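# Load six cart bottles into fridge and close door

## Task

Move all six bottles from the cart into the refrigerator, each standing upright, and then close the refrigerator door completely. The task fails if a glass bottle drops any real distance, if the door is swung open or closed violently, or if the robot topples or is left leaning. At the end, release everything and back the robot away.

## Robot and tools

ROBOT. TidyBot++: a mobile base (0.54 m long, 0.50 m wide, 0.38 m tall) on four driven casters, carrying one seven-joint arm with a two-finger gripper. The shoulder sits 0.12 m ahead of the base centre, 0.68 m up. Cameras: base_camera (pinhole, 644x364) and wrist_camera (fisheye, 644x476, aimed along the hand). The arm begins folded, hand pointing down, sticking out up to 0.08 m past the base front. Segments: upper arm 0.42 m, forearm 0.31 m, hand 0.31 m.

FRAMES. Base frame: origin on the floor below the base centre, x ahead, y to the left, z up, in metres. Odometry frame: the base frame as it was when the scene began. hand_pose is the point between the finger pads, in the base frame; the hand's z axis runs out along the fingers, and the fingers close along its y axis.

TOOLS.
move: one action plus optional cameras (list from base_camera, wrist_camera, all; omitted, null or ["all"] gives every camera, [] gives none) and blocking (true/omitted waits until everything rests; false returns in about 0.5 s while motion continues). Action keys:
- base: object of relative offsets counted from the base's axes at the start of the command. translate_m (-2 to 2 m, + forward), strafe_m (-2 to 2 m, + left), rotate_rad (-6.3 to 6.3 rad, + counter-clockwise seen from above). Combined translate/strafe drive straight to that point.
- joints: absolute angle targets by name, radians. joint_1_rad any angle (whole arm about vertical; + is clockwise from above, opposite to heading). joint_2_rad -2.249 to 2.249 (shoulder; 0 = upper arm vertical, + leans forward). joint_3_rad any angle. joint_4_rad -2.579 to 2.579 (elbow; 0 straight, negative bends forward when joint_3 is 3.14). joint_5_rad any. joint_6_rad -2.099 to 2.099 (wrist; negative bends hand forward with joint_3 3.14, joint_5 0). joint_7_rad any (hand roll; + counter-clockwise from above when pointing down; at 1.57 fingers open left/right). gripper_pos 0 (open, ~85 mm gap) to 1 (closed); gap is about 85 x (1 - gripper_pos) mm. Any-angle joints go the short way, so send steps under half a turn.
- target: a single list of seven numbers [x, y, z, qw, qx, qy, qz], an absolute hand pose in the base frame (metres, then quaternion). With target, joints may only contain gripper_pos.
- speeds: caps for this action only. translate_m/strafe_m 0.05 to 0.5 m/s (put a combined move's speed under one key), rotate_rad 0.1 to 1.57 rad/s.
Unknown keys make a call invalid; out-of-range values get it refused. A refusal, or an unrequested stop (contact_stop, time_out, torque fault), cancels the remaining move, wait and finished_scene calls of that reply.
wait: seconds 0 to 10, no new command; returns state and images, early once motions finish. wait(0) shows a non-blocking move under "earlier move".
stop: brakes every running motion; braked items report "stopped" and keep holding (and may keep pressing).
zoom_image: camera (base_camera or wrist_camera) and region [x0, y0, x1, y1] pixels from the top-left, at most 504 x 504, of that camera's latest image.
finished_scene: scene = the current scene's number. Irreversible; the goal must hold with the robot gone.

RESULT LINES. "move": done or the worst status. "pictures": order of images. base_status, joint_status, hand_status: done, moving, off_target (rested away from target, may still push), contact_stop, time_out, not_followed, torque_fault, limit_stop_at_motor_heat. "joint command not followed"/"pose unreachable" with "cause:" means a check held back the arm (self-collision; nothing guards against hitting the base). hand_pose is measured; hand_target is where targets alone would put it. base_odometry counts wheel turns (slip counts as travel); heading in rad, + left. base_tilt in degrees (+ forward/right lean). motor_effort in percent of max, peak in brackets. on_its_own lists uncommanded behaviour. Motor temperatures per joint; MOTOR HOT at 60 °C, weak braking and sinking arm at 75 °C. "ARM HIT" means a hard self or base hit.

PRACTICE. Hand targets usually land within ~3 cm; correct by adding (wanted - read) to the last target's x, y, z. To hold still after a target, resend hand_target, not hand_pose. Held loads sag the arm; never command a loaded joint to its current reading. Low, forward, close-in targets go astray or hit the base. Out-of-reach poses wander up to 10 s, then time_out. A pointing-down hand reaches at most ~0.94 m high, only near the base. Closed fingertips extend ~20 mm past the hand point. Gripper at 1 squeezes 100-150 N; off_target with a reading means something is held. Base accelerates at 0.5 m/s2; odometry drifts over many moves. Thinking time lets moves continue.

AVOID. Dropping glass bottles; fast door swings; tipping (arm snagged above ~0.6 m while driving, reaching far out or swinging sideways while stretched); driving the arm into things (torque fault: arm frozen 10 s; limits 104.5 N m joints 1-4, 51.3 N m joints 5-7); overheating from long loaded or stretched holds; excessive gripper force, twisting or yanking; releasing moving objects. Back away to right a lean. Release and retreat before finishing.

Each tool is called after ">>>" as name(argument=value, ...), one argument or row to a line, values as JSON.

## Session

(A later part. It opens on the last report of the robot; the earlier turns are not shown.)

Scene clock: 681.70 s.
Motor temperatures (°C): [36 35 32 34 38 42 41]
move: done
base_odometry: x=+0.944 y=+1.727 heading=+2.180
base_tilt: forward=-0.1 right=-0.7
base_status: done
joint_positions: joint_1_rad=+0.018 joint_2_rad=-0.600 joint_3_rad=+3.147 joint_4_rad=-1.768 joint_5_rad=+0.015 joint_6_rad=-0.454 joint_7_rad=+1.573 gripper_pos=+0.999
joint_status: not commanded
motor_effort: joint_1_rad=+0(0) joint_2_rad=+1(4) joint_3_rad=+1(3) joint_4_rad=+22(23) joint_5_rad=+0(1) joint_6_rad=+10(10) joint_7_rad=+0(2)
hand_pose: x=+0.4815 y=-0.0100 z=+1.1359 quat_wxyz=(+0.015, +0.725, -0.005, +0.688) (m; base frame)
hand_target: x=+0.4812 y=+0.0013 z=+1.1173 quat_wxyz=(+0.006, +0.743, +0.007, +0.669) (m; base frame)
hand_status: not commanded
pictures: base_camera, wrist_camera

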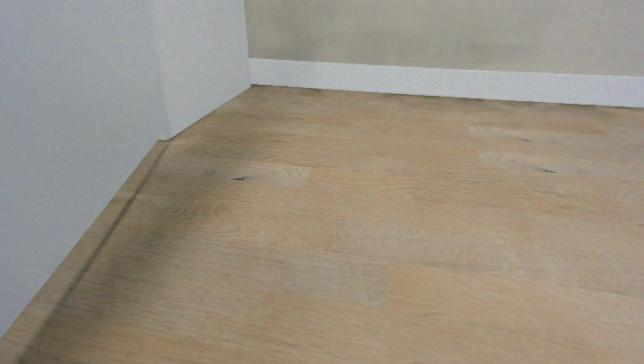

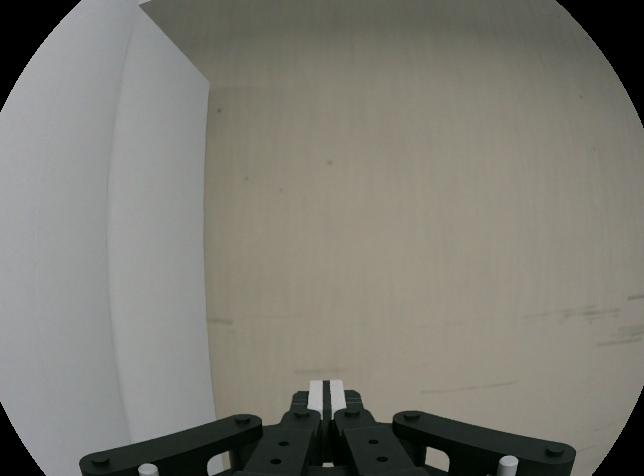

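>>> move(
  base={"translate_m":-0.2,"rotate_rad":-0.09},
  cameras=[],
)

>>> move(
  joints={"joint_1_rad":0,"joint_2_rad":-0.09,"joint_4_rad":-1.56,"joint_6_rad":-0.1},
)

Scene clock: 692.70 s.
Motor temperatures (°C): [36 34 32 34 38 41 41]
move: done
base_odometry: x=+1.059 y=+1.563 heading=+2.089
base_tilt: forward=-0.3 right=-0.7
base_status: done
joint_positions: joint_1_rad=+0.017 joint_2_rad=-0.606 joint_3_rad=+3.146 joint_4_rad=-1.768 joint_5_rad=+0.015 joint_6_rad=-0.455 joint_7_rad=+1.573 gripper_pos=+0.999
joint_status: not commanded
motor_effort: joint_1_rad=+0(1) joint_2_rad=+1(5) joint_3_rad=+2(3) joint_4_rad=+21(23) joint_5_rad=+0(1) joint_6_rad=+9(10) joint_7_rad=-1(2)
hand_pose: x=+0.4786 y=-0.0094 z=+1.1383 quat_wxyz=(+0.014, +0.723, -0.005, +0.691) (m; base frame)
hand_target: x=+0.4812 y=+0.0013 z=+1.1173 quat_wxyz=(+0.006, +0.743, +0.007, +0.669) (m; base frame)
hand_status: not commanded
pictures: none
No camera images: "cameras" was empty.

Scene clock: 694.67 s.
Motor temperatures (°C): [36 34 32 34 38 41 41]
move: done
base_odometry: x=+1.059 y=+1.563 heading=+2.089
base_tilt: forward=-0.1 right=-0.7
base_status: not commanded
joint_positions: joint_1_rad=+0.017 joint_2_rad=-0.094 joint_3_rad=+3.146 joint_4_rad=-1.567 joint_5_rad=+0.015 joint_6_rad=-0.171 joint_7_rad=+1.573 gripper_pos=+0.999
joint_status: all done
motor_effort: joint_1_rad=+0(1) joint_2_rad=-18(21) joint_3_rad=+1(2) joint_4_rad=+23(24) joint_5_rad=+0(1) joint_6_rad=+9(11) joint_7_rad=-1(2)
hand_pose: x=+0.7027 y=-0.0123 z=+1.1086 quat_wxyz=(+0.014, +0.733, -0.003, +0.681) (m; base frame)
hand_target: x=+0.7052 y=+0.0013 z=+1.1328 quat_wxyz=(+0.007, +0.707, +0.007, +0.707) (m; base frame)
hand_status: not commanded
pictures: base_camera, wrist_camera

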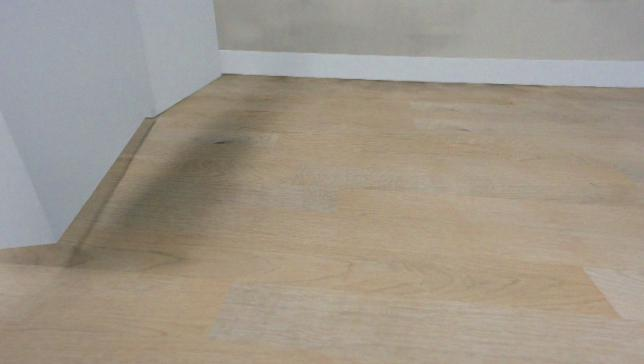

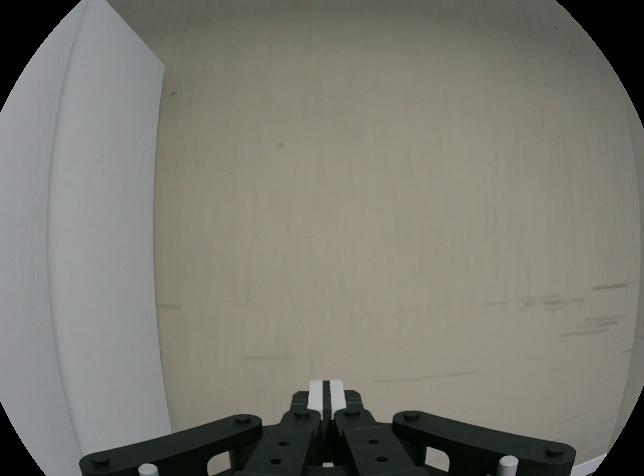

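>>> move(
  base={"translate_m":0.13,"strafe_m":0.25},
  speeds={"strafe_m":0.2},
  cameras=[],
)

>>> move(
  base={"strafe_m":0.12},
  speeds={"strafe_m":0.08},
)

Scene clock: 701.37 s.
Motor temperatures (°C): [36 34 32 34 38 41 41]
move: done
base_odometry: x=+0.777 y=+1.552 heading=+2.089
base_tilt: forward=-0.1 right=-0.7
base_status: done
joint_positions: joint_1_rad=+0.015 joint_2_rad=-0.094 joint_3_rad=+3.145 joint_4_rad=-1.566 joint_5_rad=+0.015 joint_6_rad=-0.169 joint_7_rad=+1.573 gripper_pos=+0.999
joint_status: not commanded
motor_effort: joint_1_rad=+0(2) joint_2_rad=-19(20) joint_3_rad=+1(3) joint_4_rad=+23(24) joint_5_rad=+1(1) joint_6_rad=+9(10) joint_7_rad=+0(2)
hand_pose: x=+0.7027 y=-0.0105 z=+1.1101 quat_wxyz=(+0.013, +0.731, -0.001, +0.682) (m; base frame)
hand_target: x=+0.7052 y=+0.0013 z=+1.1328 quat_wxyz=(+0.007, +0.707, +0.007, +0.707) (m; base frame)
hand_status: not commanded
pictures: none
No camera images: "cameras" was empty.

Scene clock: 703.40 s.
Motor temperatures (°C): [36 34 32 34 38 41 41]
move: done
base_odometry: x=+0.673 y=+1.493 heading=+2.089
base_tilt: forward=-0.1 right=-0.7
base_status: done
joint_positions: joint_1_rad=+0.014 joint_2_rad=-0.095 joint_3_rad=+3.147 joint_4_rad=-1.566 joint_5_rad=+0.015 joint_6_rad=-0.169 joint_7_rad=+1.573 gripper_pos=+0.999
joint_status: not commanded
motor_effort: joint_1_rad=+0(7) joint_2_rad=-19(20) joint_3_rad=+1(6) joint_4_rad=+23(23) joint_5_rad=+1(1) joint_6_rad=+10(10) joint_7_rad=-1(2)
hand_pose: x=+0.7023 y=-0.0106 z=+1.1110 quat_wxyz=(+0.013, +0.731, -0.001, +0.683) (m; base frame)
hand_target: x=+0.7052 y=+0.0013 z=+1.1328 quat_wxyz=(+0.007, +0.707, +0.007, +0.707) (m; base frame)
hand_status: not commanded
pictures: base_camera, wrist_camera

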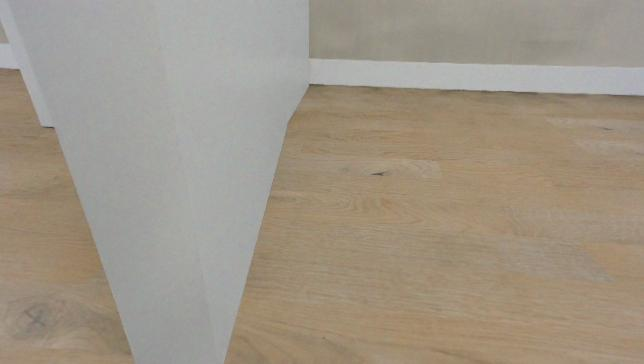

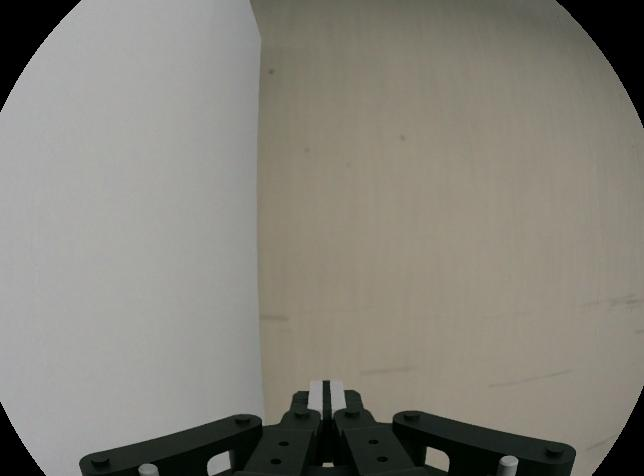

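>>> move(
  base={"strafe_m":0.12},
  speeds={"strafe_m":0.08},
  cameras=["wrist_camera"],
)

>>> move(
  base={"strafe_m":0.12},
  speeds={"strafe_m":0.08},
)

Scene clock: 707.63 s.
Motor temperatures (°C): [36 34 32 34 38 41 41]
move: done
base_odometry: x=+0.568 y=+1.433 heading=+2.089
base_tilt: forward=-0.2 right=-0.7
base_status: done
joint_positions: joint_1_rad=+0.015 joint_2_rad=-0.096 joint_3_rad=+3.149 joint_4_rad=-1.565 joint_5_rad=+0.015 joint_6_rad=-0.168 joint_7_rad=+1.573 gripper_pos=+0.999
joint_status: not commanded
motor_effort: joint_1_rad=+0(5) joint_2_rad=-19(20) joint_3_rad=+2(5) joint_4_rad=+23(24) joint_5_rad=+1(1) joint_6_rad=+10(10) joint_7_rad=+0(2)
hand_pose: x=+0.7018 y=-0.0123 z=+1.1122 quat_wxyz=(+0.014, +0.730, -0.003, +0.683) (m; base frame)
hand_target: x=+0.7052 y=+0.0013 z=+1.1328 quat_wxyz=(+0.007, +0.707, +0.007, +0.707) (m; base frame)
hand_status: not commanded
pictures: wrist_camera

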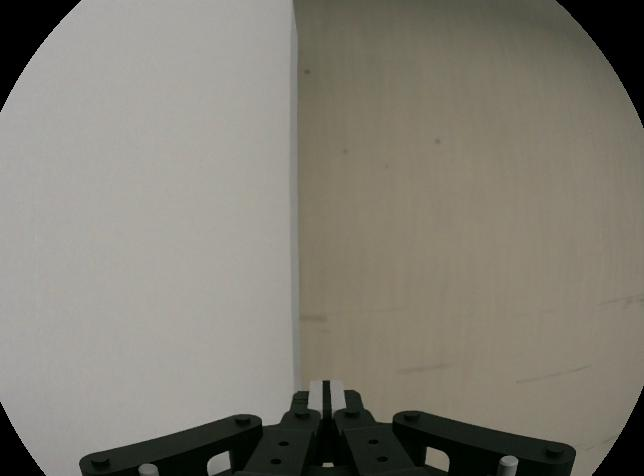

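Scene clock: 709.67 s.
Motor temperatures (°C): [36 34 32 34 38 42 41]
move: done
base_odometry: x=+0.464 y=+1.374 heading=+2.089
base_tilt: forward=-0.1 right=-0.6
base_status: done
joint_positions: joint_1_rad=+0.013 joint_2_rad=-0.096 joint_3_rad=+3.145 joint_4_rad=-1.565 joint_5_rad=+0.015 joint_6_rad=-0.168 joint_7_rad=+1.573 gripper_pos=+0.999
joint_status: not commanded
motor_effort: joint_1_rad=+0(2) joint_2_rad=-18(20) joint_3_rad=+1(4) joint_4_rad=+23(24) joint_5_rad=+0(1) joint_6_rad=+9(10) joint_7_rad=+0(2)
hand_pose: x=+0.7018 y=-0.0092 z=+1.1122 quat_wxyz=(+0.013, +0.730, -0.001, +0.683) (m; base frame)
hand_target: x=+0.7052 y=+0.0013 z=+1.1328 quat_wxyz=(+0.007, +0.707, +0.007, +0.707) (m; base frame)
hand_status: not commanded
pictures: base_camera, wrist_camera

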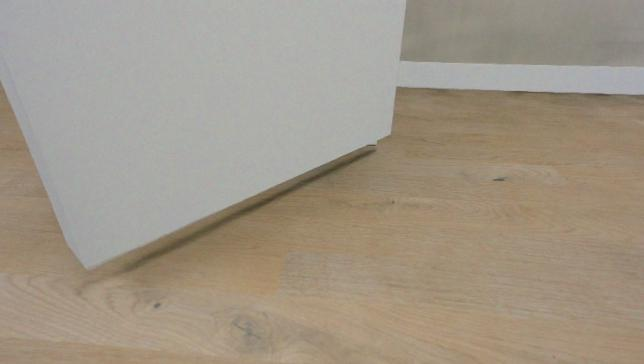

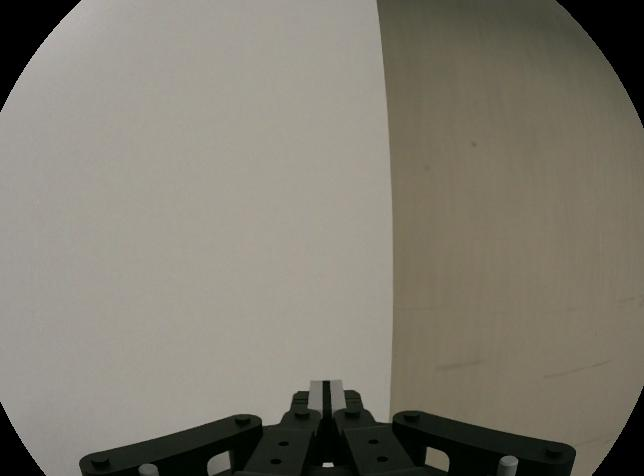

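>>> wait(
  seconds=0,
)

Scene clock: 714.00 s.
Motor temperatures (°C): [36 34 32 34 38 42 41]
base_odometry: x=+0.464 y=+1.374 heading=+2.089
base_tilt: forward=-0.1 right=-0.7
base_status: done
joint_positions: joint_1_rad=+0.013 joint_2_rad=-0.096 joint_3_rad=+3.145 joint_4_rad=-1.565 joint_5_rad=+0.015 joint_6_rad=-0.168 joint_7_rad=+1.573 gripper_pos=+0.999
joint_status: not commanded
motor_effort: joint_1_rad=+0(2) joint_2_rad=-19(20) joint_3_rad=+2(4) joint_4_rad=+23(24) joint_5_rad=+0(1) joint_6_rad=+10(10) joint_7_rad=-1(2)
hand_pose: x=+0.7018 y=-0.0092 z=+1.1122 quat_wxyz=(+0.013, +0.730, -0.001, +0.683) (m; base frame)
hand_target: x=+0.7052 y=+0.0013 z=+1.1328 quat_wxyz=(+0.007, +0.707, +0.007, +0.707) (m; base frame)
hand_status: not commanded
pictures: base_camera, wrist_camera

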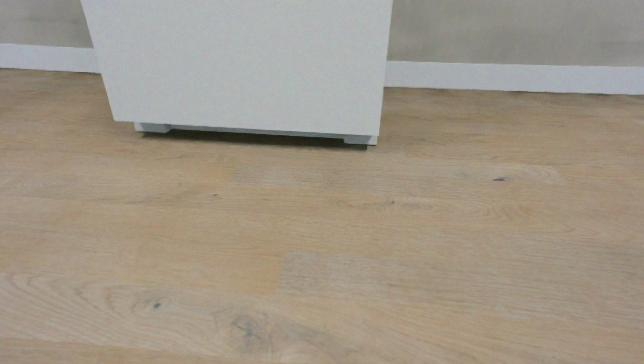

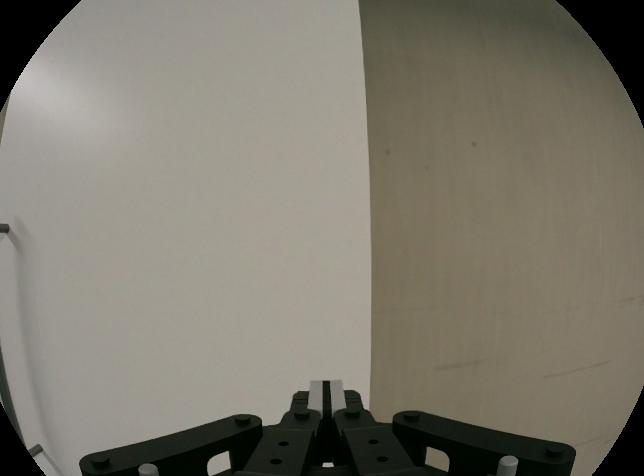

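>>> move(
  base={"strafe_m":0.36,"rotate_rad":-0.04},
  speeds={"strafe_m":0.3},
)

Scene clock: 721.17 s.
Motor temperatures (°C): [36 34 32 34 38 42 41]
move: done
base_odometry: x=+0.151 y=+1.196 heading=+2.049
base_tilt: forward=-0.2 right=-0.7
base_status: done
joint_positions: joint_1_rad=+0.012 joint_2_rad=-0.096 joint_3_rad=+3.145 joint_4_rad=-1.565 joint_5_rad=+0.015 joint_6_rad=-0.168 joint_7_rad=+1.573 gripper_pos=+0.999
joint_status: not commanded
motor_effort: joint_1_rad=+0(3) joint_2_rad=-18(21) joint_3_rad=+1(4) joint_4_rad=+23(24) joint_5_rad=+0(1) joint_6_rad=+10(10) joint_7_rad=-1(2)
hand_pose: x=+0.7018 y=-0.0083 z=+1.1123 quat_wxyz=(+0.012, +0.730, +0.000, +0.683) (m; base frame)
hand_target: x=+0.7052 y=+0.0013 z=+1.1328 quat_wxyz=(+0.007, +0.707, +0.007, +0.707) (m; base frame)
hand_status: not commanded
pictures: base_camera, wrist_camera

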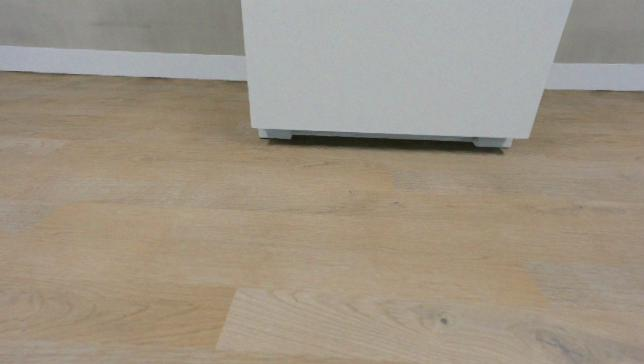

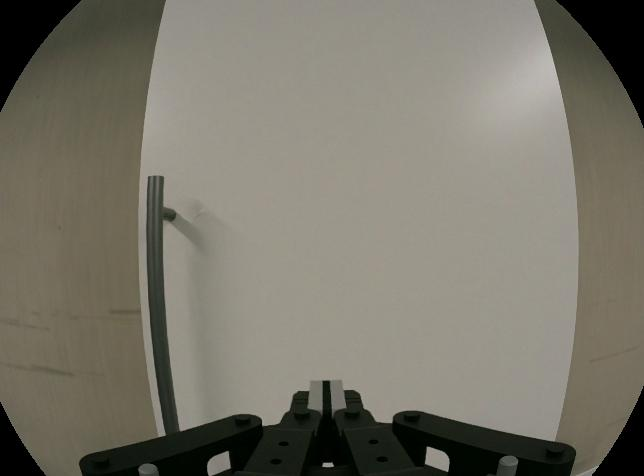

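>>> move(
  base={"strafe_m":0.12,"translate_m":0.2},
  speeds={"translate_m":0.15},
)

Scene clock: 724.87 s.
Motor temperatures (°C): [36 34 32 34 38 42 41]
move: done
base_odometry: x=-0.048 y=+1.318 heading=+2.049
base_tilt: forward=-0.1 right=-0.6
base_status: done
joint_positions: joint_1_rad=+0.012 joint_2_rad=-0.093 joint_3_rad=+3.144 joint_4_rad=-1.564 joint_5_rad=+0.015 joint_6_rad=-0.167 joint_7_rad=+1.573 gripper_pos=+0.999
joint_status: not commanded
motor_effort: joint_1_rad=+0(1) joint_2_rad=-19(22) joint_3_rad=+1(2) joint_4_rad=+23(24) joint_5_rad=+0(1) joint_6_rad=+9(10) joint_7_rad=-1(2)
hand_pose: x=+0.7034 y=-0.0082 z=+1.1106 quat_wxyz=(+0.012, +0.731, +0.000, +0.682) (m; base frame)
hand_target: x=+0.7052 y=+0.0013 z=+1.1328 quat_wxyz=(+0.007, +0.707, +0.007, +0.707) (m; base frame)
hand_status: not commanded
pictures: base_camera, wrist_camera

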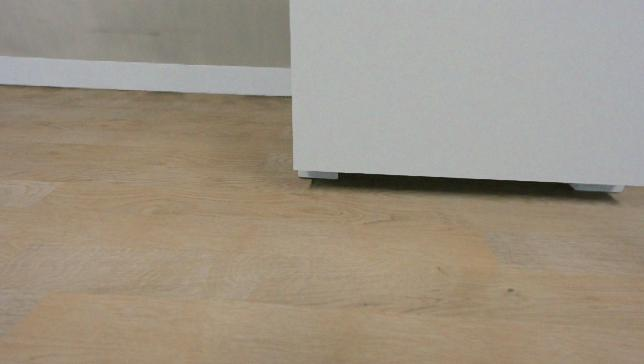

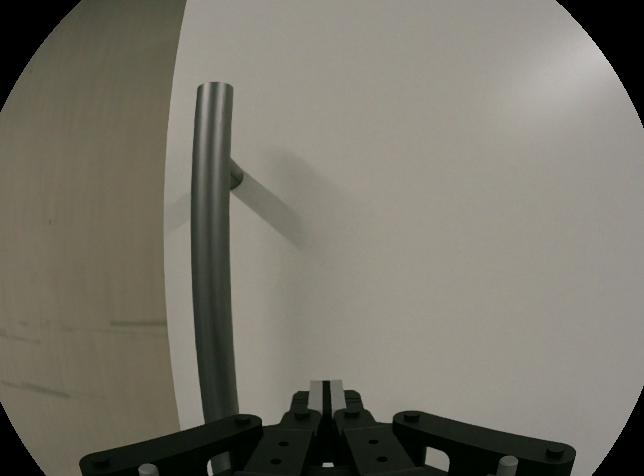

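>>> move(
  base={"strafe_m":-0.05,"translate_m":0.05},
  speeds={"translate_m":0.05},
  cameras=["wrist_camera"],
)

>>> move(
  base={"translate_m":0.06},
  speeds={"translate_m":0.05},
  cameras=["wrist_camera"],
)

Scene clock: 728.67 s.
Motor temperatures (°C): [36 34 32 34 38 42 41]
move: done
base_odometry: x=-0.026 y=+1.385 heading=+2.049
base_tilt: forward=-0.2 right=-0.7
base_status: done
joint_positions: joint_1_rad=+0.012 joint_2_rad=-0.093 joint_3_rad=+3.144 joint_4_rad=-1.564 joint_5_rad=+0.015 joint_6_rad=-0.167 joint_7_rad=+1.573 gripper_pos=+0.999
joint_status: not commanded
motor_effort: joint_1_rad=+0(1) joint_2_rad=-19(22) joint_3_rad=+0(3) joint_4_rad=+23(24) joint_5_rad=+0(1) joint_6_rad=+9(10) joint_7_rad=-1(2)
hand_pose: x=+0.7033 y=-0.0081 z=+1.1108 quat_wxyz=(+0.012, +0.731, +0.000, +0.683) (m; base frame)
hand_target: x=+0.7052 y=+0.0013 z=+1.1328 quat_wxyz=(+0.007, +0.707, +0.007, +0.707) (m; base frame)
hand_status: not commanded
pictures: wrist_camera

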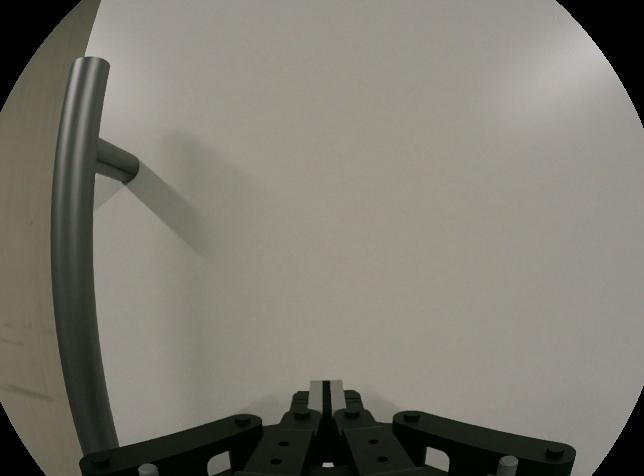

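Scene clock: 730.37 s.
Motor temperatures (°C): [36 34 32 34 38 42 41]
move: done
base_odometry: x=-0.054 y=+1.438 heading=+2.049
base_tilt: forward=-0.1 right=-0.8
base_status: done
joint_positions: joint_1_rad=+0.012 joint_2_rad=-0.179 joint_3_rad=+3.144 joint_4_rad=-1.572 joint_5_rad=+0.015 joint_6_rad=-0.167 joint_7_rad=+1.573 gripper_pos=+0.999
joint_status: not commanded
motor_effort: joint_1_rad=+0(1) joint_2_rad=+1(19) joint_3_rad=+1(2) joint_4_rad=+27(30) joint_5_rad=+0(1) joint_6_rad=+16(19) joint_7_rad=-2(2)
hand_pose: x=+0.6646 y=-0.0077 z=+1.1552 quat_wxyz=(+0.012, +0.703, +0.000, +0.711) (m; base frame)
hand_target: x=+0.7052 y=+0.0013 z=+1.1328 quat_wxyz=(+0.007, +0.707, +0.007, +0.707) (m; base frame)
hand_status: not commanded
pictures: wrist_camera

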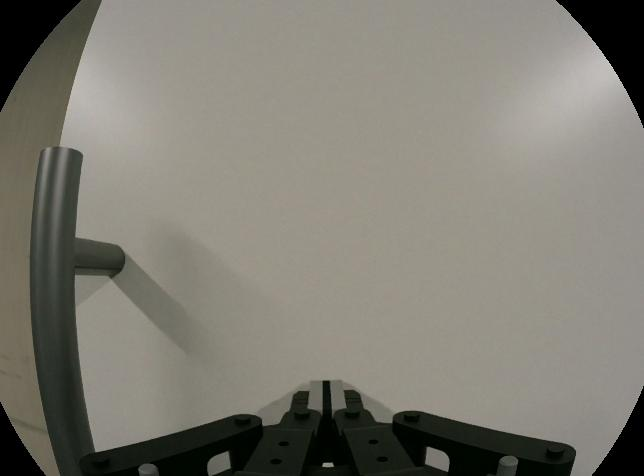

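>>> move(
  base={"translate_m":0.04},
  speeds={"translate_m":0.05},
  cameras=[],
)

>>> move(
  base={"translate_m":-0.6},
  speeds={"translate_m":0.4},
  cameras=[],
)

>>> move(
  base={"strafe_m":0.7},
)

Scene clock: 740.73 s.
Motor temperatures (°C): [36 34 32 34 38 42 41]
move: done
base_odometry: x=-0.071 y=+1.473 heading=+2.049
base_tilt: forward=-0.2 right=-0.7
base_status: done
joint_positions: joint_1_rad=+0.012 joint_2_rad=-0.258 joint_3_rad=+3.144 joint_4_rad=-1.586 joint_5_rad=+0.015 joint_6_rad=-0.170 joint_7_rad=+1.573 gripper_pos=+0.999
joint_status: not commanded
motor_effort: joint_1_rad=+0(1) joint_2_rad=+21(23) joint_3_rad=+2(2) joint_4_rad=+28(34) joint_5_rad=+0(1) joint_6_rad=+18(22) joint_7_rad=+0(2)
hand_pose: x=+0.6271 y=-0.0072 z=+1.1873 quat_wxyz=(+0.012, +0.681, +0.000, +0.733) (m; base frame)
hand_target: x=+0.7052 y=+0.0013 z=+1.1328 quat_wxyz=(+0.007, +0.707, +0.007, +0.707) (m; base frame)
hand_status: not commanded
pictures: none
No camera images: "cameras" was empty.

Scene clock: 743.47 s.
Motor temperatures (°C): [36 34 32 34 38 42 41]
move: done
base_odometry: x=+0.205 y=+0.941 heading=+2.049
base_tilt: forward=-0.1 right=-0.7
base_status: done
joint_positions: joint_1_rad=+0.012 joint_2_rad=-0.097 joint_3_rad=+3.144 joint_4_rad=-1.553 joint_5_rad=+0.015 joint_6_rad=-0.120 joint_7_rad=+1.573 gripper_pos=+0.999
joint_status: not commanded
motor_effort: joint_1_rad=+0(1) joint_2_rad=-18(25) joint_3_rad=+0(3) joint_4_rad=+22(27) joint_5_rad=+1(1) joint_6_rad=+10(17) joint_7_rad=+0(2)
hand_pose: x=+0.7019 y=-0.0076 z=+1.1346 quat_wxyz=(+0.012, +0.709, +0.001, +0.705) (m; base frame)
hand_target: x=+0.7052 y=+0.0013 z=+1.1328 quat_wxyz=(+0.007, +0.707, +0.007, +0.707) (m; base frame)
hand_status: not commanded
pictures: none
No camera images: "cameras" was empty.

Scene clock: 746.10 s.
Motor temperatures (°C): [36 34 32 34 38 42 41]
move: done
base_odometry: x=-0.416 y=+0.618 heading=+2.050
base_tilt: forward=-0.1 right=-0.6
base_status: done
joint_positions: joint_1_rad=+0.011 joint_2_rad=-0.097 joint_3_rad=+3.143 joint_4_rad=-1.553 joint_5_rad=+0.015 joint_6_rad=-0.120 joint_7_rad=+1.573 gripper_pos=+0.999
joint_status: not commanded
motor_effort: joint_1_rad=+0(2) joint_2_rad=-19(20) joint_3_rad=+2(4) joint_4_rad=+23(24) joint_5_rad=+0(1) joint_6_rad=+9(10) joint_7_rad=+0(2)
hand_pose: x=+0.7019 y=-0.0066 z=+1.1346 quat_wxyz=(+0.011, +0.709, +0.001, +0.705) (m; base frame)
hand_target: x=+0.7052 y=+0.0013 z=+1.1328 quat_wxyz=(+0.007, +0.707, +0.007, +0.707) (m; base frame)
hand_status: not commanded
pictures: base_camera, wrist_camera

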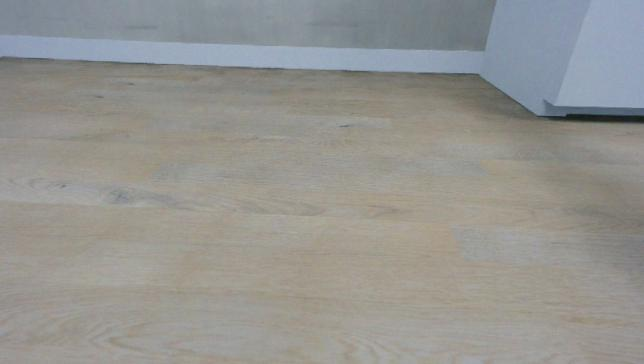

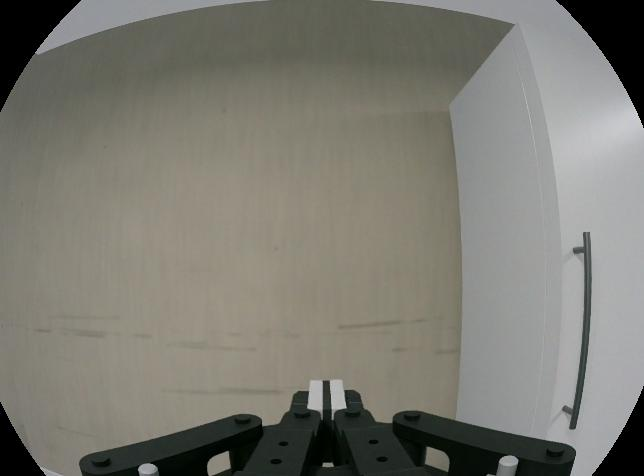

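>>> zoom_image(
  camera="wrist_camera",
  region=[440, 20, 600, 240],
)

>>> zoom_image(
  camera="base_camera",
  region=[480, 0, 644, 130],
)

Scaled by 2.291.

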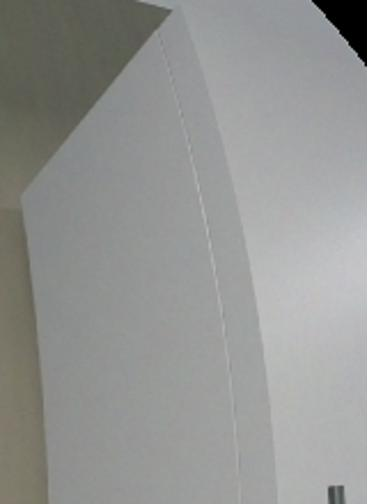

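Scaled by 3.073.

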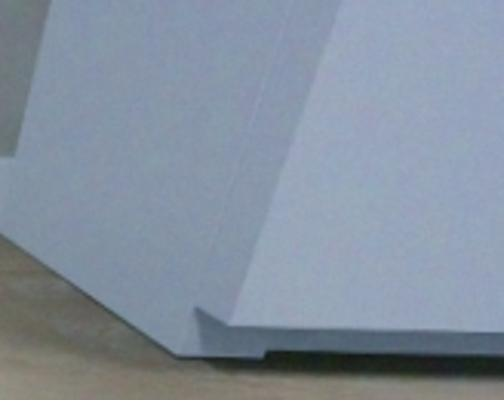

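>>> finished_scene(
  scene=2,
)

The scene is finished: the task was done.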